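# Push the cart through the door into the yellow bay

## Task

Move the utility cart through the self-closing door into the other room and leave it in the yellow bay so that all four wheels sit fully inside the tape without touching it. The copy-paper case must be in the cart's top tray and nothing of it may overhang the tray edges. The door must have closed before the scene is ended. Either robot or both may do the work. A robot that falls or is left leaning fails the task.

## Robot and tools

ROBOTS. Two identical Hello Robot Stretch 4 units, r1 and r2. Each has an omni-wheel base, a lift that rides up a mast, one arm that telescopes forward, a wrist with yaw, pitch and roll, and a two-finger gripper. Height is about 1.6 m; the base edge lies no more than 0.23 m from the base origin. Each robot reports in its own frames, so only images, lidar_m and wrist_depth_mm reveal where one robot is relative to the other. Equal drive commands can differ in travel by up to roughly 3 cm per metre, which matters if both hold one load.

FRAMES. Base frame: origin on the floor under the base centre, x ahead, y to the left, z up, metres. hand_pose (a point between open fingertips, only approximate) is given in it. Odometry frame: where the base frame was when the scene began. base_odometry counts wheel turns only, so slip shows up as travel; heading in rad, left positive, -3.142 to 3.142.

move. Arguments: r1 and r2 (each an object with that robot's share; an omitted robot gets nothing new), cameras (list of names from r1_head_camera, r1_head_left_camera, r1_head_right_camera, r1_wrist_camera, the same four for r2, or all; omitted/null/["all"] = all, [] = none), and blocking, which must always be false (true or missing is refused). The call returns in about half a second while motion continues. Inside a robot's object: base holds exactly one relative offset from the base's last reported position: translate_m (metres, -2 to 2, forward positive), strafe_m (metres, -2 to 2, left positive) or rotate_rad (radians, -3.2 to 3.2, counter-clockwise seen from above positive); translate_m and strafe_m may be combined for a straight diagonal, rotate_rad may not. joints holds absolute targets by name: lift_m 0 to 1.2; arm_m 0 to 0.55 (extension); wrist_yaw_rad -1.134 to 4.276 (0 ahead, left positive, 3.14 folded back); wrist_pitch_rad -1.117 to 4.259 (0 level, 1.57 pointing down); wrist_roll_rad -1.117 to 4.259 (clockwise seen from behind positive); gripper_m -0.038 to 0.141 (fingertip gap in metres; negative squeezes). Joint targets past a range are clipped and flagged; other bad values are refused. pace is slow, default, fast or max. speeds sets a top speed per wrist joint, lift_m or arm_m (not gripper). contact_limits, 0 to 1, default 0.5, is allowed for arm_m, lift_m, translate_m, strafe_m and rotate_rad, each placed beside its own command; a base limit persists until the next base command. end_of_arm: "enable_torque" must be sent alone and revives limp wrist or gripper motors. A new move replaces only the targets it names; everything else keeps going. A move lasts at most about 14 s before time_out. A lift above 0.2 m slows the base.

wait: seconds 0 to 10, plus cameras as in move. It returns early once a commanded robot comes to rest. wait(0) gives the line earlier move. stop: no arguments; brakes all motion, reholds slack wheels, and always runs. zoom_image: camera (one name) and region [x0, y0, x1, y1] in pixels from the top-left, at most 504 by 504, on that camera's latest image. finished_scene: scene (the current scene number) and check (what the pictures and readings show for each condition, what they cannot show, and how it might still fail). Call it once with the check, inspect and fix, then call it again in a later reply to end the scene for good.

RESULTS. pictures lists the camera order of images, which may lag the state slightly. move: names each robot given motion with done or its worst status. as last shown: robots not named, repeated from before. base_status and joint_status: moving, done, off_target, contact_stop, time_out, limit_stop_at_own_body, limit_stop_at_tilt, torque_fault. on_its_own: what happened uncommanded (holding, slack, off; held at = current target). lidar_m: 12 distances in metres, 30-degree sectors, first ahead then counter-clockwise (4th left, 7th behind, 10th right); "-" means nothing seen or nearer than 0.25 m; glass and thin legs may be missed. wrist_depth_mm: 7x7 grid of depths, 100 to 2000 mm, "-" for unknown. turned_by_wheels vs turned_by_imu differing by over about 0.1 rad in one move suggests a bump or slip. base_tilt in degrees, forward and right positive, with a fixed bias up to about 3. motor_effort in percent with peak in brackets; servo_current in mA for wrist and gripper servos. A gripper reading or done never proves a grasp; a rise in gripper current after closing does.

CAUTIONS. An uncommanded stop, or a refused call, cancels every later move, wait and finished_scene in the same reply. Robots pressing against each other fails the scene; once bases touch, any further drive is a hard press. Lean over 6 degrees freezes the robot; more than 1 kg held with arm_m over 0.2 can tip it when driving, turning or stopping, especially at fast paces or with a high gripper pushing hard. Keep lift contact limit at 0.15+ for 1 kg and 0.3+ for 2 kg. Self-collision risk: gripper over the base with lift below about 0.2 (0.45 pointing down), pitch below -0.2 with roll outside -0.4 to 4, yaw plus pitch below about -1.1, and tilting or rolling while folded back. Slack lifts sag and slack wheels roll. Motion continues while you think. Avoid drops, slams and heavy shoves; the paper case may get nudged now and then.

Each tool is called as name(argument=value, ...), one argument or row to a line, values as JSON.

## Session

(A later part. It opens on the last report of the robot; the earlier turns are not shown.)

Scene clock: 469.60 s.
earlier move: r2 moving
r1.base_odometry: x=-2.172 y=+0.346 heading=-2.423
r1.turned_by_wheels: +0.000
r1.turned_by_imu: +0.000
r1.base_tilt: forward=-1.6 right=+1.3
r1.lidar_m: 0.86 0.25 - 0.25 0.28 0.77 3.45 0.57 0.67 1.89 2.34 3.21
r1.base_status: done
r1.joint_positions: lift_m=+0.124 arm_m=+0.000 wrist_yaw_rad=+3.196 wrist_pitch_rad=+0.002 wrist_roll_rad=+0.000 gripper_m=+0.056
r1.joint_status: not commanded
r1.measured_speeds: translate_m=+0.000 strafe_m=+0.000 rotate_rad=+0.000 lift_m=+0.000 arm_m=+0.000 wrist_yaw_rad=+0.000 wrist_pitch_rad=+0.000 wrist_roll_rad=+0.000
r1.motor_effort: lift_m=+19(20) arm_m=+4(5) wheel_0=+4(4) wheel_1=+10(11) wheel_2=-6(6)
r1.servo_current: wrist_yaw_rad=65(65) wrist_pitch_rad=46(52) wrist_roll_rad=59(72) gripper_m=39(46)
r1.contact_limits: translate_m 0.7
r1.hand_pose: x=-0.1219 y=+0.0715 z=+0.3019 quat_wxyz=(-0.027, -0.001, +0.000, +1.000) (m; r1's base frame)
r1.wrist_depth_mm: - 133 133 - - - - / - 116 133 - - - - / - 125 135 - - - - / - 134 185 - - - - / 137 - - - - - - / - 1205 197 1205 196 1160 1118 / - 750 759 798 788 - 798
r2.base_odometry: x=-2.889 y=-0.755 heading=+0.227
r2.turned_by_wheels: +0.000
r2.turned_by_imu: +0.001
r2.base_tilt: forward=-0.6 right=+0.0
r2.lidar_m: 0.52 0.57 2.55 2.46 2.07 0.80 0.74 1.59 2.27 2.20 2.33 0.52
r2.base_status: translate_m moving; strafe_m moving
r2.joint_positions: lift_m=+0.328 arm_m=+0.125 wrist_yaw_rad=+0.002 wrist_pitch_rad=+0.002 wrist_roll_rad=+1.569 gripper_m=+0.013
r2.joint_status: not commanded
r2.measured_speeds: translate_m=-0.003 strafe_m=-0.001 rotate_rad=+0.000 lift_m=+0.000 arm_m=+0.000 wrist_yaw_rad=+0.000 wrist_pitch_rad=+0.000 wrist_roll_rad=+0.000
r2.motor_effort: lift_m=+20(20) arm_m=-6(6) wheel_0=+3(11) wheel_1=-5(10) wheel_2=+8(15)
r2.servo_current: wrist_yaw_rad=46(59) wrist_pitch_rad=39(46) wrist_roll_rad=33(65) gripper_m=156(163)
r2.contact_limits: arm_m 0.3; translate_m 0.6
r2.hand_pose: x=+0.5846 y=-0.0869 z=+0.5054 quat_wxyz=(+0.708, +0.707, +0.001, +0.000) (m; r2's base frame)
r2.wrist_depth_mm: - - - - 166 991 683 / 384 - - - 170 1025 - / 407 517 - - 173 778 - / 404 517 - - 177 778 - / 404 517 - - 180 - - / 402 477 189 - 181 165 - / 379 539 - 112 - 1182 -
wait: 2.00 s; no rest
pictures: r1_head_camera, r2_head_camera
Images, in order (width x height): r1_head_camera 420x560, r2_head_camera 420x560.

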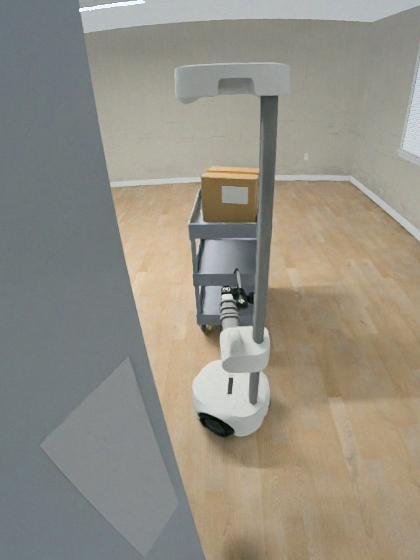

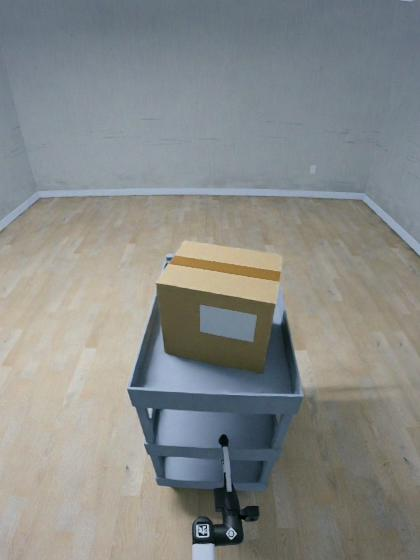

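move(
  r1={"base": {"translate_m": 0.22, "strafe_m": 0.5}, "pace": "slow", "contact_limits": {"strafe_m": 0.8}},
  blocking=false,
  cameras=[],
)

wait(
  seconds=5.5,
  cameras=["r1_head_camera", "r2_head_camera"],
)

Scene clock: 478.03 s.
earlier move: r2 done
move: r1 moving
r1.base_odometry: x=-2.168 y=+0.335 heading=-2.424
r1.turned_by_wheels: -0.001
r1.turned_by_imu: -0.001
r1.base_tilt: forward=-1.6 right=+1.3
r1.lidar_m: 0.86 0.25 - 0.25 0.27 0.75 3.48 0.56 0.67 1.88 2.35 3.24
r1.base_status: translate_m moving; strafe_m moving
r1.joint_positions: lift_m=+0.124 arm_m=+0.000 wrist_yaw_rad=+3.196 wrist_pitch_rad=+0.002 wrist_roll_rad=+0.000 gripper_m=+0.056
r1.joint_status: not commanded
r1.measured_speeds: translate_m=+0.020 strafe_m=+0.045 rotate_rad=+0.003 lift_m=+0.000 arm_m=+0.000 wrist_yaw_rad=+0.000 wrist_pitch_rad=+0.000 wrist_roll_rad=+0.000
r1.motor_effort: lift_m=+19(20) arm_m=+4(5) wheel_0=-15(17) wheel_1=+13(16) wheel_2=-8(10)
r1.servo_current: wrist_yaw_rad=59(78) wrist_pitch_rad=46(46) wrist_roll_rad=33(65) gripper_m=39(46)
r1.contact_limits: strafe_m 0.8
r1.hand_pose: x=-0.1219 y=+0.0715 z=+0.3019 quat_wxyz=(-0.027, -0.001, +0.000, +1.000) (m; r1's base frame)
r1.wrist_depth_mm: - 133 133 - - - - / - 116 133 - - - - / - 125 135 - - - - / - 134 185 - - - - / 137 - - - - - - / - 1229 197 1205 196 1182 1098 / - 759 759 798 788 - 809
r2.base_odometry: x=-2.889 y=-0.755 heading=+0.227
r2.turned_by_wheels: +0.000
r2.turned_by_imu: +0.000
r2.base_tilt: forward=-0.7 right=+0.1
r2.lidar_m: 0.50 0.56 2.57 2.47 2.07 0.76 0.74 1.62 2.28 2.20 2.35 0.52
r2.base_status: done
r2.joint_positions: lift_m=+0.328 arm_m=+0.125 wrist_yaw_rad=+0.002 wrist_pitch_rad=+0.002 wrist_roll_rad=+1.569 gripper_m=+0.013
r2.joint_status: not commanded
r2.measured_speeds: translate_m=+0.000 strafe_m=+0.000 rotate_rad=+0.000 lift_m=+0.000 arm_m=+0.000 wrist_yaw_rad=+0.000 wrist_pitch_rad=+0.000 wrist_roll_rad=+0.000
r2.motor_effort: lift_m=+20(20) arm_m=-6(6) wheel_0=+0(1) wheel_1=-5(5) wheel_2=+7(8)
r2.servo_current: wrist_yaw_rad=59(59) wrist_pitch_rad=39(46) wrist_roll_rad=52(52) gripper_m=163(163)
r2.contact_limits: arm_m 0.3; translate_m 0.6
r2.hand_pose: x=+0.5846 y=-0.0869 z=+0.5054 quat_wxyz=(+0.708, +0.707, +0.001, +0.000) (m; r2's base frame)
r2.wrist_depth_mm: - - - - 167 1008 699 / 387 - - - 169 1025 - / 407 517 - - 173 788 - / 404 521 - - 178 788 - / 407 517 - - 180 - - / 397 473 187 - 182 166 - / 377 535 - 112 - 1205 -
pictures: none
No camera images: "cameras" was empty.

Scene clock: 483.53 s.
earlier move: r1 moving
r1.base_odometry: x=-2.012 y=-0.165 heading=-2.423
r1.turned_by_wheels: +0.001
r1.turned_by_imu: +0.006
r1.base_tilt: forward=-1.6 right=+1.2
r1.lidar_m: 1.44 2.86 0.25 - - 0.25 0.39 3.80 1.10 2.68 2.85 0.74
r1.base_status: translate_m moving; strafe_m moving
r1.joint_positions: lift_m=+0.124 arm_m=+0.000 wrist_yaw_rad=+3.196 wrist_pitch_rad=+0.002 wrist_roll_rad=+0.000 gripper_m=+0.056
r1.joint_status: not commanded
r1.measured_speeds: translate_m=+0.019 strafe_m=+0.043 rotate_rad=+0.000 lift_m=+0.000 arm_m=+0.000 wrist_yaw_rad=+0.000 wrist_pitch_rad=+0.000 wrist_roll_rad=+0.000
r1.motor_effort: lift_m=+19(20) arm_m=+4(5) wheel_0=-9(17) wheel_1=+9(18) wheel_2=-1(10)
r1.servo_current: wrist_yaw_rad=26(78) wrist_pitch_rad=39(52) wrist_roll_rad=33(78) gripper_m=46(46)
r1.contact_limits: strafe_m 0.8
r1.hand_pose: x=-0.1219 y=+0.0715 z=+0.3019 quat_wxyz=(-0.027, -0.001, +0.000, +1.000) (m; r1's base frame)
r1.wrist_depth_mm: - 133 133 - 345 227 - / - 116 133 732 351 229 181 / - 125 135 512 353 231 183 / - 134 185 759 355 231 184 / 137 - - 1983 357 233 185 / - 1205 197 1118 197 234 185 / - 809 759 167 334 211 185
r2.base_odometry: x=-2.889 y=-0.755 heading=+0.227
r2.turned_by_wheels: +0.000
r2.turned_by_imu: +0.001
r2.base_tilt: forward=-0.7 right=+0.1
r2.lidar_m: 0.50 0.57 2.56 2.46 0.93 0.75 1.55 1.64 2.25 2.20 2.34 0.53
r2.base_status: done
r2.joint_positions: lift_m=+0.328 arm_m=+0.125 wrist_yaw_rad=+0.002 wrist_pitch_rad=+0.002 wrist_roll_rad=+1.569 gripper_m=+0.013
r2.joint_status: not commanded
r2.measured_speeds: translate_m=+0.000 strafe_m=+0.000 rotate_rad=+0.000 lift_m=+0.000 arm_m=+0.000 wrist_yaw_rad=+0.000 wrist_pitch_rad=+0.000 wrist_roll_rad=+0.000
r2.motor_effort: lift_m=+20(20) arm_m=-6(6) wheel_0=+0(1) wheel_1=-5(5) wheel_2=+8(8)
r2.servo_current: wrist_yaw_rad=33(59) wrist_pitch_rad=39(46) wrist_roll_rad=39(65) gripper_m=150(163)
r2.contact_limits: arm_m 0.3; translate_m 0.6
r2.hand_pose: x=+0.5846 y=-0.0869 z=+0.5054 quat_wxyz=(+0.708, +0.707, +0.001, +0.000) (m; r2's base frame)
r2.wrist_depth_mm: - - - - 167 1008 691 / 387 - - - 170 1008 - / 404 517 - - 174 778 - / 407 521 - - 177 788 - / 402 512 - - 180 - - / 402 477 188 - 181 166 - / 379 539 - 112 - 1205 -
wait: 5.50 s; no rest
pictures: r1_head_camera, r2_head_camera
Images, in order (width x height): r1_head_camera 420x560, r2_head_camera 420x560.

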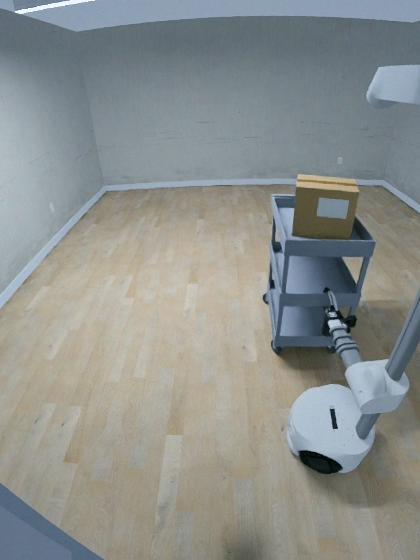

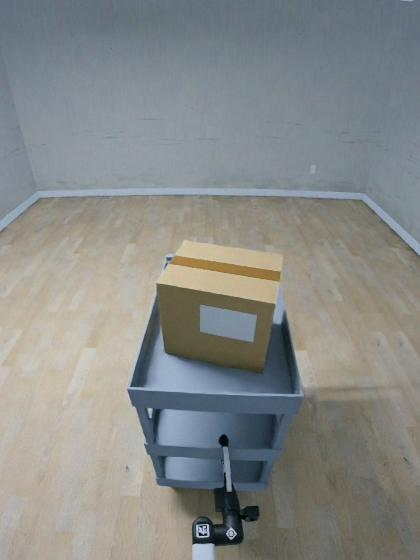

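wait(
  seconds=0.3,
  cameras=["r1_head_left_camera", "r1_head_right_camera"],
)

Scene clock: 501.17 s.
earlier move: r1 done
r1.base_odometry: x=-2.009 y=-0.174 heading=-2.423
r1.turned_by_wheels: +0.000
r1.turned_by_imu: +0.003
r1.base_tilt: forward=-1.6 right=+1.3
r1.lidar_m: 1.44 2.81 0.25 0.25 - 0.25 0.43 3.79 1.09 2.71 2.86 0.78
r1.base_status: done
r1.joint_positions: lift_m=+0.124 arm_m=+0.000 wrist_yaw_rad=+3.196 wrist_pitch_rad=+0.002 wrist_roll_rad=+0.000 gripper_m=+0.056
r1.joint_status: not commanded
r1.measured_speeds: translate_m=+0.000 strafe_m=+0.000 rotate_rad=+0.000 lift_m=+0.000 arm_m=+0.000 wrist_yaw_rad=+0.000 wrist_pitch_rad=+0.000 wrist_roll_rad=+0.000
r1.motor_effort: lift_m=+19(20) arm_m=+5(5) wheel_0=-35(35) wheel_1=+26(27) wheel_2=+8(10)
r1.servo_current: wrist_yaw_rad=33(78) wrist_pitch_rad=46(52) wrist_roll_rad=39(78) gripper_m=46(46)
r1.contact_limits: strafe_m 0.8
r1.hand_pose: x=-0.1219 y=+0.0715 z=+0.3019 quat_wxyz=(-0.027, -0.001, +0.000, +1.000) (m; r1's base frame)
r1.wrist_depth_mm: - 133 133 691 338 224 - / - 119 133 691 343 226 180 / - 127 138 544 345 228 181 / - 134 190 723 351 229 182 / 137 - - 1983 351 230 183 / - 1229 196 1098 198 231 183 / - 809 768 156 330 210 183
r2.base_odometry: x=-2.889 y=-0.755 heading=+0.227
r2.turned_by_wheels: +0.000
r2.turned_by_imu: +0.000
r2.base_tilt: forward=-0.6 right=+0.0
r2.lidar_m: 0.52 0.56 2.55 2.49 0.91 0.78 1.55 1.62 2.29 2.21 2.32 0.53
r2.base_status: done
r2.joint_positions: lift_m=+0.328 arm_m=+0.125 wrist_yaw_rad=+0.002 wrist_pitch_rad=+0.002 wrist_roll_rad=+1.569 gripper_m=+0.013
r2.joint_status: not commanded
r2.measured_speeds: translate_m=+0.000 strafe_m=+0.000 rotate_rad=+0.000 lift_m=+0.000 arm_m=+0.000 wrist_yaw_rad=+0.000 wrist_pitch_rad=+0.000 wrist_roll_rad=+0.000
r2.motor_effort: lift_m=+20(20) arm_m=-6(6) wheel_0=+0(1) wheel_1=-5(5) wheel_2=+7(8)
r2.servo_current: wrist_yaw_rad=46(59) wrist_pitch_rad=46(46) wrist_roll_rad=59(65) gripper_m=150(163)
r2.contact_limits: arm_m 0.3; translate_m 0.6
r2.hand_pose: x=+0.5846 y=-0.0869 z=+0.5054 quat_wxyz=(+0.708, +0.707, +0.001, +0.000) (m; r2's base frame)
r2.wrist_depth_mm: - - - - 167 1008 683 / 387 - - - 170 1025 - / 404 521 - - 174 788 - / 404 517 - - 178 809 - / 402 512 - - 181 - - / 402 480 187 - 181 166 - / 377 535 - 112 - 1255 -
wait: 0.00 of 0.3 s (r1 has come to rest)
pictures: r1_head_left_camera, r1_head_right_camera
Images, in order (width x height): r1_head_left_camera 420x672, r1_head_right_camera 420x672.

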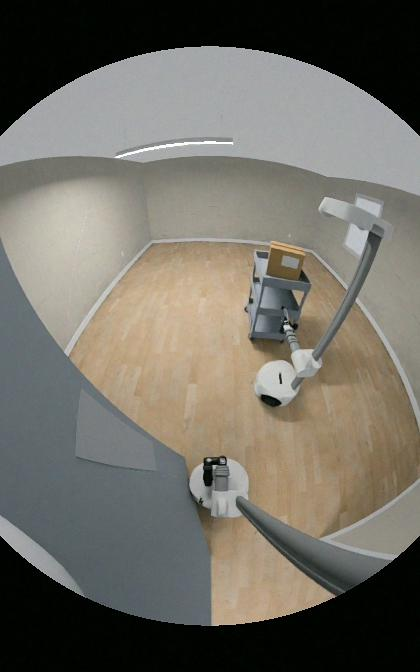

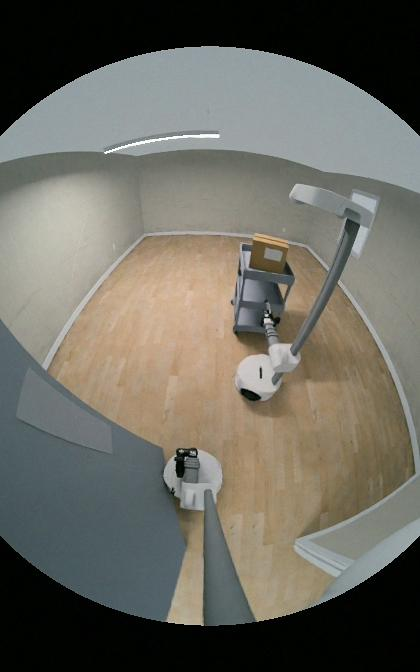

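move(
  r2={"base": {"translate_m": -0.6, "strafe_m": -0.03}, "contact_limits": {"translate_m": 0.6}},
  blocking=false,
  cameras=[],
)

wait(
  seconds=1.6,
  cameras=["r2_head_camera", "r1_head_camera"],
)

Scene clock: 513.77 s.
move: r2 moving
r1.base_odometry: x=-2.009 y=-0.174 heading=-2.423
r1.turned_by_wheels: +0.000
r1.turned_by_imu: +0.000
r1.base_tilt: forward=-1.6 right=+1.3
r1.lidar_m: 1.38 2.83 0.25 0.25 - 0.25 0.40 3.79 1.10 2.74 2.87 0.74
r1.base_status: not commanded
r1.joint_positions: lift_m=+0.124 arm_m=+0.000 wrist_yaw_rad=+3.196 wrist_pitch_rad=+0.002 wrist_roll_rad=+0.000 gripper_m=+0.056
r1.joint_status: not commanded
r1.measured_speeds: translate_m=+0.000 strafe_m=+0.000 rotate_rad=+0.000 lift_m=+0.000 arm_m=+0.000 wrist_yaw_rad=+0.000 wrist_pitch_rad=+0.000 wrist_roll_rad=+0.000
r1.motor_effort: lift_m=+19(19) arm_m=+4(5) wheel_0=-34(34) wheel_1=+26(27) wheel_2=+8(8)
r1.servo_current: wrist_yaw_rad=59(65) wrist_pitch_rad=39(46) wrist_roll_rad=52(65) gripper_m=39(46)
r1.contact_limits: strafe_m 0.8
r1.hand_pose: x=-0.1219 y=+0.0715 z=+0.3019 quat_wxyz=(-0.027, -0.001, +0.000, +1.000) (m; r1's base frame)
r1.wrist_depth_mm: - 133 133 691 340 224 - / - 119 133 691 342 227 180 / - 127 138 544 347 229 181 / - 134 190 715 349 229 183 / 137 - - 1983 351 230 183 / - 1229 196 1118 198 231 183 / - 820 759 156 330 209 183
r2.base_odometry: x=-2.919 y=-0.764 heading=+0.226
r2.turned_by_wheels: +0.000
r2.turned_by_imu: +0.000
r2.base_tilt: forward=-0.7 right=+0.1
r2.lidar_m: 0.51 0.55 2.55 2.47 0.87 0.74 1.54 1.58 2.28 2.20 2.32 0.52
r2.base_status: translate_m moving; strafe_m moving
r2.joint_positions: lift_m=+0.328 arm_m=+0.125 wrist_yaw_rad=+0.003 wrist_pitch_rad=+0.002 wrist_roll_rad=+1.569 gripper_m=+0.013
r2.joint_status: not commanded
r2.measured_speeds: translate_m=-0.121 strafe_m=-0.006 rotate_rad=-0.004 lift_m=+0.000 arm_m=+0.000 wrist_yaw_rad=+0.000 wrist_pitch_rad=+0.000 wrist_roll_rad=+0.000
r2.motor_effort: lift_m=+20(20) arm_m=-6(6) wheel_0=-11(11) wheel_1=-11(11) wheel_2=+16(18)
r2.servo_current: wrist_yaw_rad=46(59) wrist_pitch_rad=39(39) wrist_roll_rad=52(52) gripper_m=156(156)
r2.contact_limits: arm_m 0.3; translate_m 0.6
r2.hand_pose: x=+0.5847 y=-0.0865 z=+0.5054 quat_wxyz=(+0.708, +0.707, +0.002, +0.000) (m; r2's base frame)
r2.wrist_depth_mm: - - - - 165 1008 691 / 404 - - - 168 946 - / 407 517 - - 172 768 - / 407 521 - - 177 788 - / 404 512 - - 180 - - / 399 477 189 - 181 165 - / 377 580 - 112 - 1182 -
pictures: none
No camera images: "cameras" was empty.

Scene clock: 515.37 s.
earlier move: r2 moving
r1.base_odometry: x=-2.009 y=-0.174 heading=-2.423
r1.turned_by_wheels: +0.000
r1.turned_by_imu: +0.000
r1.base_tilt: forward=-1.6 right=+1.3
r1.lidar_m: 5.09 2.85 0.25 0.25 - 0.25 0.41 3.77 1.08 2.76 0.46 0.53
r1.base_status: not commanded
r1.joint_positions: lift_m=+0.124 arm_m=+0.000 wrist_yaw_rad=+3.196 wrist_pitch_rad=+0.002 wrist_roll_rad=+0.000 gripper_m=+0.056
r1.joint_status: not commanded
r1.measured_speeds: translate_m=+0.000 strafe_m=+0.000 rotate_rad=+0.000 lift_m=+0.000 arm_m=+0.000 wrist_yaw_rad=+0.000 wrist_pitch_rad=+0.000 wrist_roll_rad=+0.000
r1.motor_effort: lift_m=+19(20) arm_m=+4(5) wheel_0=-34(35) wheel_1=+27(27) wheel_2=+8(8)
r1.servo_current: wrist_yaw_rad=33(65) wrist_pitch_rad=46(46) wrist_roll_rad=46(65) gripper_m=39(46)
r1.contact_limits: strafe_m 0.8
r1.hand_pose: x=-0.1219 y=+0.0715 z=+0.3019 quat_wxyz=(-0.027, -0.001, +0.000, +1.000) (m; r1's base frame)
r1.wrist_depth_mm: - 133 133 683 340 224 - / - 119 133 699 342 227 180 / - 127 138 544 347 228 181 / - 134 190 715 351 230 182 / 137 - - 1983 351 230 183 / - 1229 196 1118 199 230 183 / - 809 759 156 330 209 183
r2.base_odometry: x=-3.323 y=-0.878 heading=+0.226
r2.turned_by_wheels: -0.001
r2.turned_by_imu: -0.003
r2.base_tilt: forward=-0.7 right=+0.0
r2.lidar_m: 0.49 3.44 2.59 0.84 0.44 0.54 1.11 1.16 1.62 2.17 2.30 0.48
r2.base_status: translate_m moving; strafe_m moving
r2.joint_positions: lift_m=+0.328 arm_m=+0.125 wrist_yaw_rad=-0.005 wrist_pitch_rad=+0.002 wrist_roll_rad=+1.569 gripper_m=+0.013
r2.joint_status: not commanded
r2.measured_speeds: translate_m=-0.282 strafe_m=-0.014 rotate_rad=+0.003 lift_m=+0.000 arm_m=+0.000 wrist_yaw_rad=+0.000 wrist_pitch_rad=+0.000 wrist_roll_rad=+0.000
r2.motor_effort: lift_m=+20(20) arm_m=-6(6) wheel_0=-7(22) wheel_1=-6(14) wheel_2=+3(18)
r2.servo_current: wrist_yaw_rad=46(65) wrist_pitch_rad=46(46) wrist_roll_rad=52(59) gripper_m=150(156)
r2.contact_limits: arm_m 0.3; translate_m 0.6
r2.hand_pose: x=+0.5840 y=-0.0888 z=+0.5054 quat_wxyz=(+0.708, +0.707, -0.001, -0.002) (m; r2's base frame)
r2.wrist_depth_mm: 404 484 - - 116 - - / 407 488 - - 126 - - / 410 - - - 137 - - / 410 - - - - - - / 389 640 - - 164 676 - / 404 484 182 - 179 164 517 / 382 - - 112 1430 1025 -
wait: 1.60 s; no rest
pictures: r1_head_camera, r2_head_camera
Images, in order (width x height): r1_head_camera 420x560, r2_head_camera 420x560.

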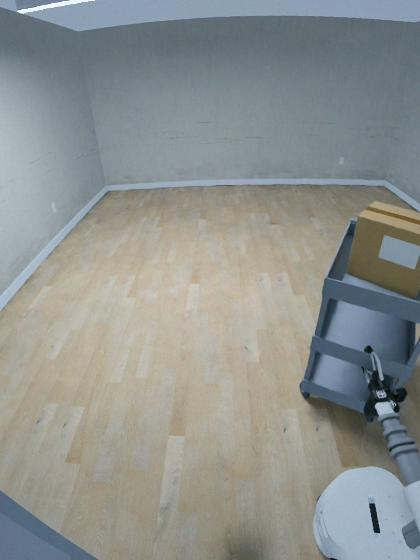

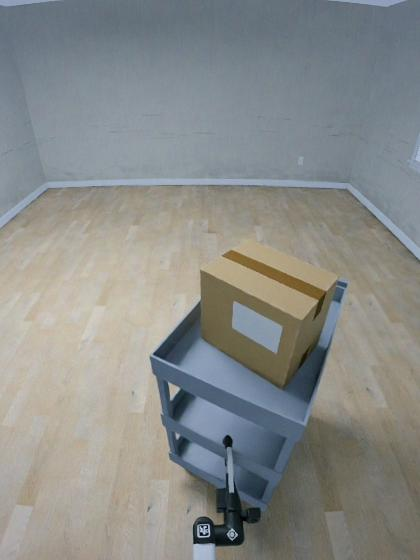

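wait(
  seconds=0.3,
  cameras=["r2_head_camera", "r2_wrist_camera"],
)

Scene clock: 530.63 s.
earlier move: r2 done
r1.base_odometry: x=-2.009 y=-0.174 heading=-2.423
r1.turned_by_wheels: +0.000
r1.turned_by_imu: +0.000
r1.base_tilt: forward=-1.6 right=+1.3
r1.lidar_m: 5.09 2.85 0.25 0.26 - 0.25 0.40 3.81 1.08 0.44 0.42 0.76
r1.base_status: not commanded
r1.joint_positions: lift_m=+0.124 arm_m=+0.000 wrist_yaw_rad=+3.196 wrist_pitch_rad=+0.002 wrist_roll_rad=+0.000 gripper_m=+0.056
r1.joint_status: not commanded
r1.measured_speeds: translate_m=+0.000 strafe_m=+0.000 rotate_rad=+0.000 lift_m=+0.000 arm_m=+0.000 wrist_yaw_rad=+0.000 wrist_pitch_rad=+0.000 wrist_roll_rad=+0.000
r1.motor_effort: lift_m=+19(20) arm_m=+4(5) wheel_0=-34(35) wheel_1=+26(27) wheel_2=+8(8)
r1.servo_current: wrist_yaw_rad=52(78) wrist_pitch_rad=39(52) wrist_roll_rad=52(65) gripper_m=39(46)
r1.contact_limits: strafe_m 0.8
r1.hand_pose: x=-0.1219 y=+0.0715 z=+0.3019 quat_wxyz=(-0.027, -0.001, +0.000, +1.000) (m; r1's base frame)
r1.wrist_depth_mm: - 133 133 683 342 224 - / - 119 133 699 342 226 180 / - 127 138 544 345 229 182 / - 134 190 715 349 229 183 / 137 - - 1983 353 230 183 / - 1229 197 1098 199 231 183 / - 820 759 156 330 210 183
r2.base_odometry: x=-3.467 y=-0.919 heading=+0.226
r2.turned_by_wheels: +0.000
r2.turned_by_imu: -0.001
r2.base_tilt: forward=-0.7 right=+0.1
r2.lidar_m: 0.49 3.49 2.60 0.45 0.40 0.98 0.96 0.97 1.38 2.15 2.26 0.43
r2.base_status: done
r2.joint_positions: lift_m=+0.328 arm_m=+0.125 wrist_yaw_rad=-0.005 wrist_pitch_rad=+0.002 wrist_roll_rad=+1.569 gripper_m=+0.013
r2.joint_status: not commanded
r2.measured_speeds: translate_m=+0.000 strafe_m=+0.000 rotate_rad=+0.000 lift_m=+0.000 arm_m=+0.000 wrist_yaw_rad=+0.000 wrist_pitch_rad=+0.000 wrist_roll_rad=+0.000
r2.motor_effort: lift_m=+20(20) arm_m=-6(7) wheel_0=-8(22) wheel_1=-5(14) wheel_2=+0(18)
r2.servo_current: wrist_yaw_rad=46(65) wrist_pitch_rad=46(52) wrist_roll_rad=52(59) gripper_m=150(156)
r2.contact_limits: arm_m 0.3; translate_m 0.6
r2.hand_pose: x=+0.5840 y=-0.0888 z=+0.5054 quat_wxyz=(+0.708, +0.707, -0.001, -0.002) (m; r2's base frame)
r2.wrist_depth_mm: 404 - - - - - - / 407 488 103 - 106 - - / 410 - - - 117 - - / 413 597 - - 133 647 - / 387 - - - 154 1098 - / 387 480 - - 177 163 466 / 382 - - 112 1430 1008 -
wait: 0.00 of 0.3 s (r2 has come to rest)
pictures: r2_head_camera, r2_wrist_camera
Images, in order (width x height): r2_head_camera 420x560, r2_wrist_camera 616x392.

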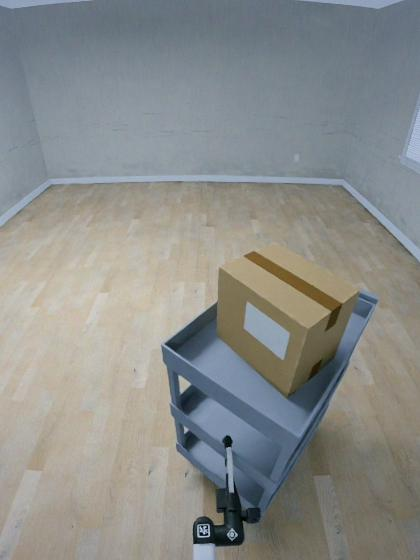

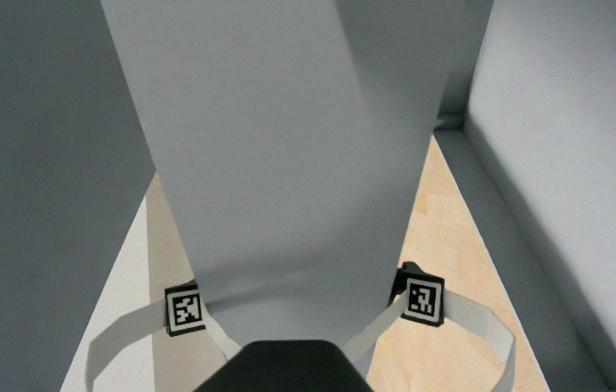

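move(
  r2={"base": {"translate_m": -0.28, "strafe_m": -0.03}, "pace": "slow", "contact_limits": {"translate_m": 0.6}},
  blocking=false,
  cameras=[],
)

wait(
  seconds=1.7,
  cameras=["r2_head_camera"],
)

Scene clock: 604.27 s.
move: r2 moving
r1.base_odometry: x=-2.009 y=-0.174 heading=-2.423
r1.turned_by_wheels: +0.000
r1.turned_by_imu: +0.000
r1.base_tilt: forward=-1.6 right=+1.3
r1.lidar_m: 5.10 2.83 0.25 0.25 - 0.25 0.42 3.80 1.09 0.46 0.40 0.76
r1.base_status: not commanded
r1.joint_positions: lift_m=+0.124 arm_m=+0.000 wrist_yaw_rad=+3.196 wrist_pitch_rad=+0.002 wrist_roll_rad=+0.000 gripper_m=+0.056
r1.joint_status: not commanded
r1.measured_speeds: translate_m=+0.000 strafe_m=+0.000 rotate_rad=+0.000 lift_m=+0.000 arm_m=+0.000 wrist_yaw_rad=+0.000 wrist_pitch_rad=+0.000 wrist_roll_rad=+0.000
r1.motor_effort: lift_m=+19(20) arm_m=+4(5) wheel_0=-34(34) wheel_1=+26(27) wheel_2=+8(8)
r1.servo_current: wrist_yaw_rad=59(72) wrist_pitch_rad=33(46) wrist_roll_rad=39(59) gripper_m=39(46)
r1.contact_limits: strafe_m 0.8
r1.hand_pose: x=-0.1219 y=+0.0715 z=+0.3019 quat_wxyz=(-0.027, -0.001, +0.000, +1.000) (m; r1's base frame)
r1.wrist_depth_mm: - 133 133 699 342 224 - / - 119 133 691 343 227 180 / - 127 138 544 345 228 181 / - 134 190 715 349 229 182 / 137 - - 1983 353 230 183 / - 1229 196 1098 199 230 183 / - 809 759 156 330 209 183
r2.base_odometry: x=-3.479 y=-0.923 heading=+0.225
r2.turned_by_wheels: -0.001
r2.turned_by_imu: +0.000
r2.base_tilt: forward=-0.6 right=+0.1
r2.lidar_m: 0.52 3.51 2.62 0.42 0.40 0.97 0.93 0.96 1.38 2.14 2.31 0.43
r2.base_status: translate_m moving; strafe_m moving
r2.joint_positions: lift_m=+0.328 arm_m=+0.125 wrist_yaw_rad=-0.005 wrist_pitch_rad=+0.002 wrist_roll_rad=+1.569 gripper_m=+0.013
r2.joint_status: not commanded
r2.measured_speeds: translate_m=-0.049 strafe_m=-0.006 rotate_rad=+0.002 lift_m=+0.000 arm_m=+0.000 wrist_yaw_rad=+0.000 wrist_pitch_rad=+0.000 wrist_roll_rad=+0.000
r2.motor_effort: lift_m=+20(20) arm_m=-6(6) wheel_0=-11(13) wheel_1=-10(12) wheel_2=+10(10)
r2.servo_current: wrist_yaw_rad=52(59) wrist_pitch_rad=39(46) wrist_roll_rad=46(59) gripper_m=143(150)
r2.contact_limits: arm_m 0.3; translate_m 0.6
r2.hand_pose: x=+0.5840 y=-0.0888 z=+0.5054 quat_wxyz=(+0.708, +0.707, -0.001, -0.002) (m; r2's base frame)
r2.wrist_depth_mm: 407 - - - - - - / 410 488 105 103 108 - - / 413 - - - 121 - - / 413 654 - - 138 661 - / 389 - - - 156 1118 - / 387 480 - - 178 161 466 / 379 - - 112 1397 1025 436
pictures: none
No camera images: "cameras" was empty.

Scene clock: 605.97 s.
earlier move: r2 moving
r1.base_odometry: x=-2.009 y=-0.174 heading=-2.423
r1.turned_by_wheels: +0.000
r1.turned_by_imu: +0.000
r1.base_tilt: forward=-1.6 right=+1.3
r1.lidar_m: 5.09 2.78 0.25 0.27 - 0.25 0.43 3.82 1.10 0.39 0.38 0.91
r1.base_status: not commanded
r1.joint_positions: lift_m=+0.124 arm_m=+0.000 wrist_yaw_rad=+3.196 wrist_pitch_rad=+0.002 wrist_roll_rad=+0.000 gripper_m=+0.056
r1.joint_status: not commanded
r1.measured_speeds: translate_m=+0.000 strafe_m=+0.000 rotate_rad=+0.000 lift_m=+0.000 arm_m=+0.000 wrist_yaw_rad=+0.000 wrist_pitch_rad=+0.000 wrist_roll_rad=+0.000
r1.motor_effort: lift_m=+19(20) arm_m=+4(5) wheel_0=-34(35) wheel_1=+27(27) wheel_2=+8(8)
r1.servo_current: wrist_yaw_rad=46(72) wrist_pitch_rad=46(52) wrist_roll_rad=46(65) gripper_m=46(46)
r1.contact_limits: strafe_m 0.8
r1.hand_pose: x=-0.1219 y=+0.0715 z=+0.3019 quat_wxyz=(-0.027, -0.001, +0.000, +1.000) (m; r1's base frame)
r1.wrist_depth_mm: - 133 133 691 342 224 - / - 119 133 699 343 226 180 / - 127 138 544 345 229 182 / - 134 190 715 351 229 183 / 137 - - 1983 351 230 184 / - 1229 196 1098 199 231 184 / - 809 759 156 330 210 183
r2.base_odometry: x=-3.628 y=-0.974 heading=+0.226
r2.turned_by_wheels: +0.001
r2.turned_by_imu: +0.000
r2.base_tilt: forward=-0.7 right=+0.1
r2.lidar_m: 0.50 3.51 2.64 0.38 0.42 0.94 0.83 0.81 1.14 2.13 2.26 0.42
r2.base_status: translate_m moving; strafe_m moving
r2.joint_positions: lift_m=+0.328 arm_m=+0.125 wrist_yaw_rad=-0.005 wrist_pitch_rad=+0.002 wrist_roll_rad=+1.569 gripper_m=+0.013
r2.joint_status: not commanded
r2.measured_speeds: translate_m=-0.100 strafe_m=-0.011 rotate_rad=+0.006 lift_m=+0.000 arm_m=+0.000 wrist_yaw_rad=+0.000 wrist_pitch_rad=+0.000 wrist_roll_rad=+0.000
r2.motor_effort: lift_m=+20(20) arm_m=-6(7) wheel_0=-5(14) wheel_1=-7(12) wheel_2=+9(11)
r2.servo_current: wrist_yaw_rad=46(65) wrist_pitch_rad=39(46) wrist_roll_rad=46(59) gripper_m=150(156)
r2.contact_limits: arm_m 0.3; translate_m 0.6
r2.hand_pose: x=+0.5840 y=-0.0888 z=+0.5054 quat_wxyz=(+0.708, +0.707, -0.001, -0.002) (m; r2's base frame)
r2.wrist_depth_mm: 404 - - - - - - / 407 - - - - - - / 410 - 105 - 106 - - / 407 484 - - 126 615 - / 389 - - - 156 1118 - / 387 - - - 177 163 459 / 379 - - 112 1430 1025 -
wait: 1.70 s; no rest
pictures: r2_head_camera
Images, in order (width x height): r2_head_camera 420x560.

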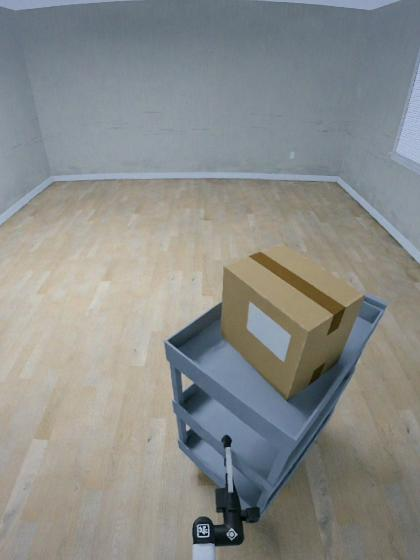

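move(
  blocking=false,
  cameras=["r2_head_camera"],
)

Scene clock: 628.87 s.
earlier move: r2 done
r1.base_odometry: x=-2.009 y=-0.174 heading=-2.423
r1.turned_by_wheels: +0.000
r1.turned_by_imu: +0.000
r1.base_tilt: forward=-1.6 right=+1.3
r1.lidar_m: 5.10 2.83 0.25 0.25 - 0.25 0.39 3.81 0.45 0.39 0.49 0.84
r1.base_status: not commanded
r1.joint_positions: lift_m=+0.124 arm_m=+0.000 wrist_yaw_rad=+3.196 wrist_pitch_rad=+0.002 wrist_roll_rad=+0.000 gripper_m=+0.056
r1.joint_status: not commanded
r1.measured_speeds: translate_m=+0.000 strafe_m=+0.000 rotate_rad=+0.000 lift_m=+0.000 arm_m=+0.000 wrist_yaw_rad=+0.000 wrist_pitch_rad=+0.000 wrist_roll_rad=+0.000
r1.motor_effort: lift_m=+20(20) arm_m=+4(5) wheel_0=-35(35) wheel_1=+26(27) wheel_2=+8(8)
r1.servo_current: wrist_yaw_rad=52(72) wrist_pitch_rad=46(52) wrist_roll_rad=52(65) gripper_m=33(46)
r1.contact_limits: strafe_m 0.8
r1.hand_pose: x=-0.1219 y=+0.0715 z=+0.3019 quat_wxyz=(-0.027, -0.001, +0.000, +1.000) (m; r1's base frame)
r1.wrist_depth_mm: - 133 133 691 340 224 - / - 119 133 691 343 227 180 / - 127 138 544 345 229 181 / - 134 190 715 351 230 182 / 137 - - 1983 351 230 183 / - 1229 197 1098 199 230 183 / - 820 759 156 330 210 183
r2.base_odometry: x=-3.733 y=-1.010 heading=+0.225
r2.turned_by_wheels: +0.000
r2.turned_by_imu: +0.000
r2.base_tilt: forward=-0.6 right=+0.1
r2.lidar_m: 0.48 3.54 0.44 0.40 0.51 0.99 0.77 0.69 1.01 2.09 2.21 0.42
r2.base_status: done
r2.joint_positions: lift_m=+0.328 arm_m=+0.125 wrist_yaw_rad=-0.005 wrist_pitch_rad=+0.002 wrist_roll_rad=+1.569 gripper_m=+0.013
r2.joint_status: not commanded
r2.measured_speeds: translate_m=+0.000 strafe_m=+0.000 rotate_rad=+0.000 lift_m=+0.000 arm_m=+0.000 wrist_yaw_rad=+0.000 wrist_pitch_rad=+0.000 wrist_roll_rad=+0.000
r2.motor_effort: lift_m=+20(20) arm_m=-6(7) wheel_0=-6(14) wheel_1=-6(12) wheel_2=+5(11)
r2.servo_current: wrist_yaw_rad=52(65) wrist_pitch_rad=39(46) wrist_roll_rad=52(59) gripper_m=143(156)
r2.contact_limits: arm_m 0.3; translate_m 0.6
r2.hand_pose: x=+0.5840 y=-0.0888 z=+0.5054 quat_wxyz=(+0.708, +0.707, -0.001, -0.002) (m; r2's base frame)
r2.wrist_depth_mm: 387 - - - - - - / 404 - - - - - - / 410 - 104 104 105 - - / 410 549 - - 119 - - / 387 - - - 151 1025 517 / 402 - - - 175 164 462 / 377 - - 112 1464 1008 -
pictures: r2_head_camera
Images, in order (width x height): r2_head_camera 420x560.

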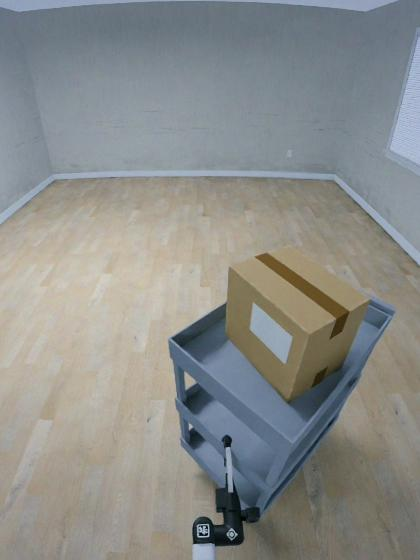

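wait(
  seconds=0,
  cameras=["r1_head_right_camera", "r2_head_left_camera", "r2_head_right_camera"],
)

Scene clock: 684.37 s.
r1.base_odometry: x=-2.009 y=-0.174 heading=-2.423
r1.turned_by_wheels: +0.000
r1.turned_by_imu: +0.000
r1.base_tilt: forward=-1.6 right=+1.3
r1.lidar_m: 5.08 2.82 0.25 0.27 - 0.25 0.41 3.79 0.49 0.40 0.53 0.84
r1.base_status: not commanded
r1.joint_positions: lift_m=+0.124 arm_m=+0.000 wrist_yaw_rad=+3.196 wrist_pitch_rad=+0.002 wrist_roll_rad=+0.000 gripper_m=+0.056
r1.joint_status: not commanded
r1.measured_speeds: translate_m=+0.000 strafe_m=+0.000 rotate_rad=+0.000 lift_m=+0.000 arm_m=+0.000 wrist_yaw_rad=+0.000 wrist_pitch_rad=+0.000 wrist_roll_rad=+0.000
r1.motor_effort: lift_m=+19(20) arm_m=+4(5) wheel_0=-34(35) wheel_1=+26(27) wheel_2=+8(8)
r1.servo_current: wrist_yaw_rad=52(72) wrist_pitch_rad=46(52) wrist_roll_rad=33(65) gripper_m=39(46)
r1.contact_limits: strafe_m 0.8
r1.hand_pose: x=-0.1219 y=+0.0715 z=+0.3019 quat_wxyz=(-0.027, -0.001, +0.000, +1.000) (m; r1's base frame)
r1.wrist_depth_mm: - 133 133 691 338 224 - / - 119 133 691 343 227 180 / - 127 138 544 347 228 182 / - 135 190 715 349 229 183 / 137 - - - 351 229 183 / - 1229 197 1098 198 231 183 / - 809 759 156 330 210 183
r2.base_odometry: x=-3.733 y=-1.010 heading=+0.225
r2.turned_by_wheels: +0.000
r2.turned_by_imu: +0.000
r2.base_tilt: forward=-0.7 right=+0.1
r2.lidar_m: 0.50 3.53 0.42 0.39 0.51 0.97 0.73 0.68 1.00 2.10 2.20 0.41
r2.base_status: done
r2.joint_positions: lift_m=+0.328 arm_m=+0.125 wrist_yaw_rad=-0.005 wrist_pitch_rad=+0.002 wrist_roll_rad=+1.569 gripper_m=+0.013
r2.joint_status: not commanded
r2.measured_speeds: translate_m=+0.000 strafe_m=+0.000 rotate_rad=+0.000 lift_m=+0.000 arm_m=+0.000 wrist_yaw_rad=+0.000 wrist_pitch_rad=+0.000 wrist_roll_rad=+0.000
r2.motor_effort: lift_m=+20(20) arm_m=-6(7) wheel_0=-6(14) wheel_1=-5(12) wheel_2=+5(11)
r2.servo_current: wrist_yaw_rad=52(65) wrist_pitch_rad=46(46) wrist_roll_rad=52(59) gripper_m=156(156)
r2.contact_limits: arm_m 0.3; translate_m 0.6
r2.hand_pose: x=+0.5840 y=-0.0888 z=+0.5054 quat_wxyz=(+0.708, +0.707, -0.001, -0.002) (m; r2's base frame)
r2.wrist_depth_mm: 384 - - - - - - / 407 - - - - - - / 410 - 104 104 105 - - / 407 559 - - 119 - - / 387 - - - 151 1025 517 / 404 - - - 175 164 466 / 377 - - 112 1430 1008 -
pictures: r1_head_right_camera, r2_head_left_camera, r2_head_right_camera
Images, in order (width x height): r1_head_right_camera 420x672, r2_head_left_camera 420x672, r2_head_right_camera 420x672.

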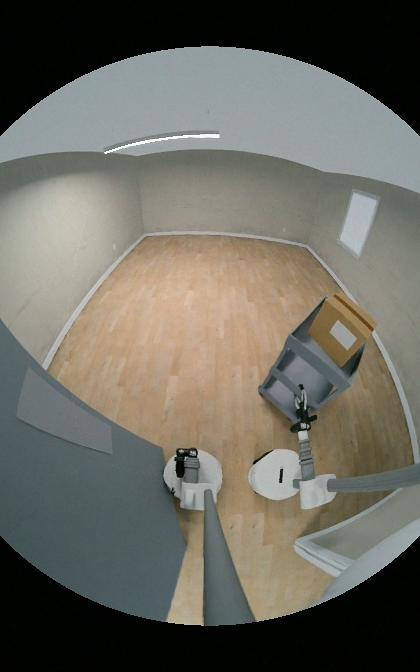

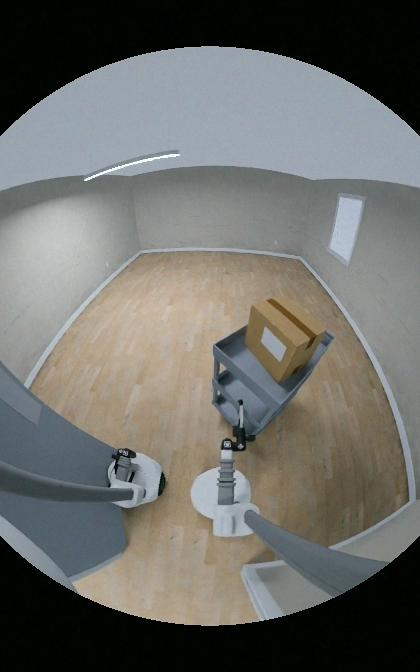

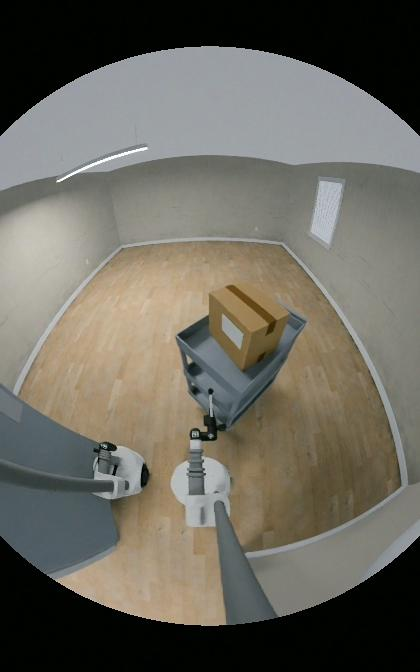

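move(
  r2={"base": {"rotate_rad": -0.12}, "pace": "slow", "contact_limits": {"rotate_rad": 0.6}},
  blocking=false,
  cameras=[],
)

wait(
  seconds=1.5,
  cameras=["r2_head_camera"],
)

Scene clock: 736.37 s.
move: r2 moving
r1.base_odometry: x=-2.009 y=-0.174 heading=-2.423
r1.turned_by_wheels: +0.000
r1.turned_by_imu: +0.000
r1.base_tilt: forward=-1.6 right=+1.3
r1.lidar_m: 5.07 2.85 0.25 0.27 - 0.25 0.43 3.80 0.49 0.39 0.51 0.84
r1.base_status: not commanded
r1.joint_positions: lift_m=+0.124 arm_m=+0.000 wrist_yaw_rad=+3.196 wrist_pitch_rad=+0.002 wrist_roll_rad=+0.000 gripper_m=+0.056
r1.joint_status: not commanded
r1.measured_speeds: translate_m=+0.000 strafe_m=+0.000 rotate_rad=+0.000 lift_m=+0.000 arm_m=+0.000 wrist_yaw_rad=+0.000 wrist_pitch_rad=+0.000 wrist_roll_rad=+0.000
r1.motor_effort: lift_m=+19(19) arm_m=+4(5) wheel_0=-34(34) wheel_1=+26(27) wheel_2=+8(8)
r1.servo_current: wrist_yaw_rad=26(59) wrist_pitch_rad=39(52) wrist_roll_rad=33(52) gripper_m=52(52)
r1.contact_limits: strafe_m 0.8
r1.hand_pose: x=-0.1219 y=+0.0715 z=+0.3019 quat_wxyz=(-0.027, -0.001, +0.000, +1.000) (m; r1's base frame)
r1.wrist_depth_mm: - 133 133 699 338 224 - / - 119 133 699 343 226 180 / - 127 138 544 345 229 182 / - 134 190 723 349 229 183 / 137 - - 1983 351 230 183 / - 1229 197 1098 199 231 183 / - 809 759 156 332 209 183
r2.base_odometry: x=-3.733 y=-1.010 heading=+0.127
r2.turned_by_wheels: -0.098
r2.turned_by_imu: -0.094
r2.base_tilt: forward=-0.7 right=+0.0
r2.lidar_m: 0.47 3.94 0.49 0.39 0.45 0.89 3.76 0.69 0.90 2.10 2.15 0.45
r2.base_status: rotate_rad moving
r2.joint_positions: lift_m=+0.328 arm_m=+0.125 wrist_yaw_rad=+0.015 wrist_pitch_rad=+0.002 wrist_roll_rad=+1.569 gripper_m=+0.013
r2.joint_status: not commanded
r2.measured_speeds: translate_m=+0.001 strafe_m=+0.001 rotate_rad=-0.215 lift_m=+0.000 arm_m=+0.000 wrist_yaw_rad=+0.000 wrist_pitch_rad=+0.000 wrist_roll_rad=+0.000
r2.motor_effort: lift_m=+20(20) arm_m=-4(6) wheel_0=+21(22) wheel_1=+10(11) wheel_2=+12(13)
r2.servo_current: wrist_yaw_rad=91(91) wrist_pitch_rad=39(46) wrist_roll_rad=46(52) gripper_m=143(150)
r2.contact_limits: arm_m 0.3; rotate_rad 0.6
r2.hand_pose: x=+0.5856 y=-0.0832 z=+0.5054 quat_wxyz=(+0.708, +0.706, +0.006, +0.004) (m; r2's base frame)
r2.wrist_depth_mm: 407 - - - - - - / 410 - - - - - - / 410 488 105 106 103 - - / 410 488 - - 119 621 - / 389 - - - 147 1098 - / 402 - - - 175 173 462 / 382 - - 112 1464 1025 430
pictures: none
No camera images: "cameras" was empty.

Scene clock: 737.07 s.
earlier move: r2 done
r1.base_odometry: x=-2.009 y=-0.174 heading=-2.423
r1.turned_by_wheels: +0.000
r1.turned_by_imu: +0.000
r1.base_tilt: forward=-1.6 right=+1.3
r1.lidar_m: 5.09 2.82 0.25 0.29 - 0.25 0.40 3.80 0.47 0.39 0.53 0.84
r1.base_status: not commanded
r1.joint_positions: lift_m=+0.124 arm_m=+0.000 wrist_yaw_rad=+3.196 wrist_pitch_rad=+0.002 wrist_roll_rad=+0.000 gripper_m=+0.056
r1.joint_status: not commanded
r1.measured_speeds: translate_m=+0.000 strafe_m=+0.000 rotate_rad=+0.000 lift_m=+0.000 arm_m=+0.000 wrist_yaw_rad=+0.000 wrist_pitch_rad=+0.000 wrist_roll_rad=+0.000
r1.motor_effort: lift_m=+19(19) arm_m=+5(5) wheel_0=-34(34) wheel_1=+27(27) wheel_2=+8(8)
r1.servo_current: wrist_yaw_rad=52(65) wrist_pitch_rad=46(52) wrist_roll_rad=46(52) gripper_m=46(52)
r1.contact_limits: strafe_m 0.8
r1.hand_pose: x=-0.1219 y=+0.0715 z=+0.3019 quat_wxyz=(-0.027, -0.001, +0.000, +1.000) (m; r1's base frame)
r1.wrist_depth_mm: - 133 133 691 340 224 - / - 119 133 691 342 226 181 / - 127 138 539 347 228 182 / - 134 190 715 349 229 183 / 137 - - - 351 229 183 / - 1229 196 1098 199 231 183 / - 809 759 156 330 210 183
r2.base_odometry: x=-3.733 y=-1.010 heading=+0.106
r2.turned_by_wheels: -0.021
r2.turned_by_imu: -0.021
r2.base_tilt: forward=-0.7 right=+0.1
r2.lidar_m: 0.44 3.97 0.52 0.40 0.45 0.87 3.79 0.68 0.90 2.07 2.13 0.45
r2.base_status: done
r2.joint_positions: lift_m=+0.328 arm_m=+0.125 wrist_yaw_rad=-0.003 wrist_pitch_rad=+0.002 wrist_roll_rad=+1.569 gripper_m=+0.013
r2.joint_status: not commanded
r2.measured_speeds: translate_m=+0.000 strafe_m=+0.000 rotate_rad=+0.000 lift_m=+0.000 arm_m=+0.000 wrist_yaw_rad=+0.000 wrist_pitch_rad=+0.000 wrist_roll_rad=+0.000
r2.motor_effort: lift_m=+20(20) arm_m=-4(6) wheel_0=+2(22) wheel_1=+3(11) wheel_2=+1(13)
r2.servo_current: wrist_yaw_rad=33(91) wrist_pitch_rad=39(46) wrist_roll_rad=52(59) gripper_m=130(150)
r2.contact_limits: arm_m 0.3; rotate_rad 0.6
r2.hand_pose: x=+0.5841 y=-0.0883 z=+0.5054 quat_wxyz=(+0.708, +0.707, +0.000, -0.002) (m; r2's base frame)
r2.wrist_depth_mm: 413 108 105 105 106 - - / 413 - - - 116 - - / 413 - - - 125 - - / 413 654 - - 139 707 - / 387 - - - 160 1098 - / 384 484 - - 179 162 480 / 399 - - 112 1430 1098 430
wait: 0.70 of 1.5 s (r2 has come to rest)
pictures: r2_head_camera
Images, in order (width x height): r2_head_camera 420x560.

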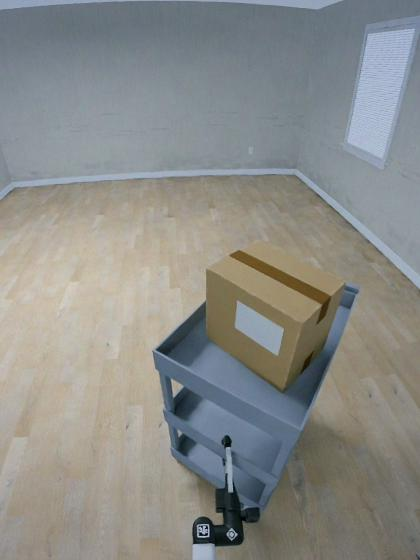

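move(
  r2={"base": {"rotate_rad": -0.13}, "pace": "slow", "contact_limits": {"rotate_rad": 0.6}},
  blocking=false,
  cameras=[],
)

wait(
  seconds=2,
  cameras=["r2_head_camera", "r1_head_right_camera"],
)

Scene clock: 742.03 s.
move: r2 moving
r1.base_odometry: x=-2.009 y=-0.174 heading=-2.423
r1.turned_by_wheels: +0.000
r1.turned_by_imu: +0.000
r1.base_tilt: forward=-1.6 right=+1.3
r1.lidar_m: 5.10 2.85 0.25 0.25 - 0.25 0.42 3.77 0.45 0.40 0.50 0.83
r1.base_status: not commanded
r1.joint_positions: lift_m=+0.124 arm_m=+0.000 wrist_yaw_rad=+3.196 wrist_pitch_rad=+0.002 wrist_roll_rad=+0.000 gripper_m=+0.056
r1.joint_status: not commanded
r1.measured_speeds: translate_m=+0.000 strafe_m=+0.000 rotate_rad=+0.000 lift_m=+0.000 arm_m=+0.000 wrist_yaw_rad=+0.000 wrist_pitch_rad=+0.000 wrist_roll_rad=+0.000
r1.motor_effort: lift_m=+19(19) arm_m=+4(5) wheel_0=-34(34) wheel_1=+26(27) wheel_2=+8(8)
r1.servo_current: wrist_yaw_rad=20(65) wrist_pitch_rad=39(46) wrist_roll_rad=59(65) gripper_m=46(46)
r1.contact_limits: strafe_m 0.8
r1.hand_pose: x=-0.1219 y=+0.0715 z=+0.3019 quat_wxyz=(-0.027, -0.001, +0.000, +1.000) (m; r1's base frame)
r1.wrist_depth_mm: - 133 133 691 340 224 - / - 119 133 699 343 226 180 / - 127 138 539 347 229 182 / - 135 190 715 349 229 182 / 138 - - 1983 351 229 183 / - 1229 196 1098 199 230 183 / - 809 759 156 330 209 183
r2.base_odometry: x=-3.733 y=-1.010 heading=+0.001
r2.turned_by_wheels: -0.104
r2.turned_by_imu: -0.100
r2.base_tilt: forward=-0.7 right=+0.1
r2.lidar_m: 0.48 4.58 2.87 0.38 0.41 0.82 3.61 0.67 0.83 1.61 2.14 0.48
r2.base_status: rotate_rad moving
r2.joint_positions: lift_m=+0.328 arm_m=+0.125 wrist_yaw_rad=+0.013 wrist_pitch_rad=+0.002 wrist_roll_rad=+1.569 gripper_m=+0.013
r2.joint_status: not commanded
r2.measured_speeds: translate_m=+0.001 strafe_m=-0.004 rotate_rad=-0.249 lift_m=+0.000 arm_m=+0.000 wrist_yaw_rad=+0.000 wrist_pitch_rad=+0.000 wrist_roll_rad=+0.000
r2.motor_effort: lift_m=+20(20) arm_m=-2(4) wheel_0=+15(23) wheel_1=+9(12) wheel_2=+10(13)
r2.servo_current: wrist_yaw_rad=78(78) wrist_pitch_rad=39(39) wrist_roll_rad=46(59) gripper_m=130(143)
r2.contact_limits: arm_m 0.3; rotate_rad 0.6
r2.hand_pose: x=+0.5854 y=-0.0836 z=+0.5054 quat_wxyz=(+0.708, +0.706, +0.005, +0.004) (m; r2's base frame)
r2.wrist_depth_mm: 410 - - - 117 - - / 415 492 - - 126 - - / 413 496 - - 135 - - / 407 - - - - - - / 392 707 - - 163 1118 - / 384 484 - - 177 162 - / 397 - - 112 1430 1098 442
pictures: none
No camera images: "cameras" was empty.

Scene clock: 742.93 s.
earlier move: r2 done
r1.base_odometry: x=-2.009 y=-0.174 heading=-2.423
r1.turned_by_wheels: +0.000
r1.turned_by_imu: +0.000
r1.base_tilt: forward=-1.6 right=+1.3
r1.lidar_m: 5.10 2.86 0.25 0.28 - 0.25 0.38 3.76 0.48 0.40 0.49 0.86
r1.base_status: not commanded
r1.joint_positions: lift_m=+0.124 arm_m=+0.000 wrist_yaw_rad=+3.196 wrist_pitch_rad=+0.002 wrist_roll_rad=+0.000 gripper_m=+0.056
r1.joint_status: not commanded
r1.measured_speeds: translate_m=+0.000 strafe_m=+0.000 rotate_rad=+0.000 lift_m=+0.000 arm_m=+0.000 wrist_yaw_rad=+0.000 wrist_pitch_rad=+0.000 wrist_roll_rad=+0.000
r1.motor_effort: lift_m=+19(20) arm_m=+4(5) wheel_0=-34(35) wheel_1=+27(27) wheel_2=+8(8)
r1.servo_current: wrist_yaw_rad=52(65) wrist_pitch_rad=46(52) wrist_roll_rad=52(72) gripper_m=46(46)
r1.contact_limits: strafe_m 0.8
r1.hand_pose: x=-0.1219 y=+0.0715 z=+0.3019 quat_wxyz=(-0.027, -0.001, +0.000, +1.000) (m; r1's base frame)
r1.wrist_depth_mm: - 133 133 699 338 224 - / - 119 133 699 342 227 180 / - 127 138 544 345 228 182 / - 134 190 715 349 229 182 / 137 - - - 351 230 183 / - 1229 196 1098 199 231 183 / - 809 759 156 330 210 183
r2.base_odometry: x=-3.733 y=-1.010 heading=-0.024
r2.turned_by_wheels: -0.026
r2.turned_by_imu: -0.025
r2.base_tilt: forward=-0.6 right=+0.0
r2.lidar_m: 0.51 4.77 2.95 0.40 0.41 0.81 3.62 0.69 0.77 1.55 2.11 0.47
r2.base_status: done
r2.joint_positions: lift_m=+0.328 arm_m=+0.125 wrist_yaw_rad=+0.000 wrist_pitch_rad=+0.002 wrist_roll_rad=+1.570 gripper_m=+0.013
r2.joint_status: not commanded
r2.measured_speeds: translate_m=+0.000 strafe_m=+0.000 rotate_rad=+0.000 lift_m=+0.000 arm_m=+0.000 wrist_yaw_rad=+0.000 wrist_pitch_rad=+0.000 wrist_roll_rad=+0.000
r2.motor_effort: lift_m=+20(20) arm_m=+4(4) wheel_0=+0(23) wheel_1=+1(12) wheel_2=-2(13)
r2.servo_current: wrist_yaw_rad=46(78) wrist_pitch_rad=46(46) wrist_roll_rad=46(59) gripper_m=130(143)
r2.contact_limits: arm_m 0.3; rotate_rad 0.6
r2.hand_pose: x=+0.5843 y=-0.0874 z=+0.5054 quat_wxyz=(+0.707, +0.707, +0.001, -0.001) (m; r2's base frame)
r2.wrist_depth_mm: 410 488 - - 132 - - / 410 492 - - 139 - - / 413 - - - 150 759 - / 410 492 - - 156 - - / 387 640 - - 172 741 - / 402 484 182 - 180 172 - / 379 - - 112 1430 1118 -
wait: 0.90 of 2 s (r2 has come to rest)
pictures: r1_head_right_camera, r2_head_camera
Images, in order (width x height): r1_head_right_camera 420x672, r2_head_camera 420x560.

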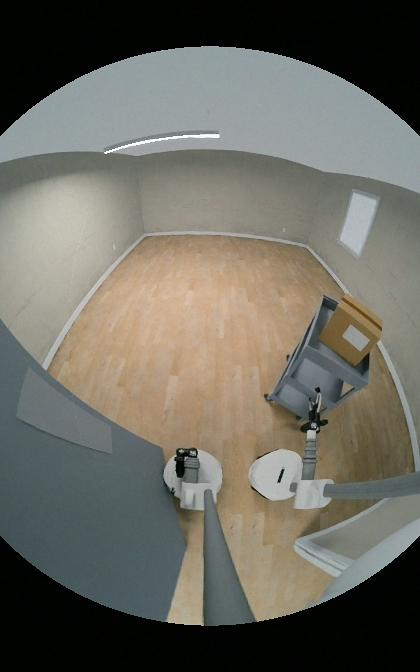

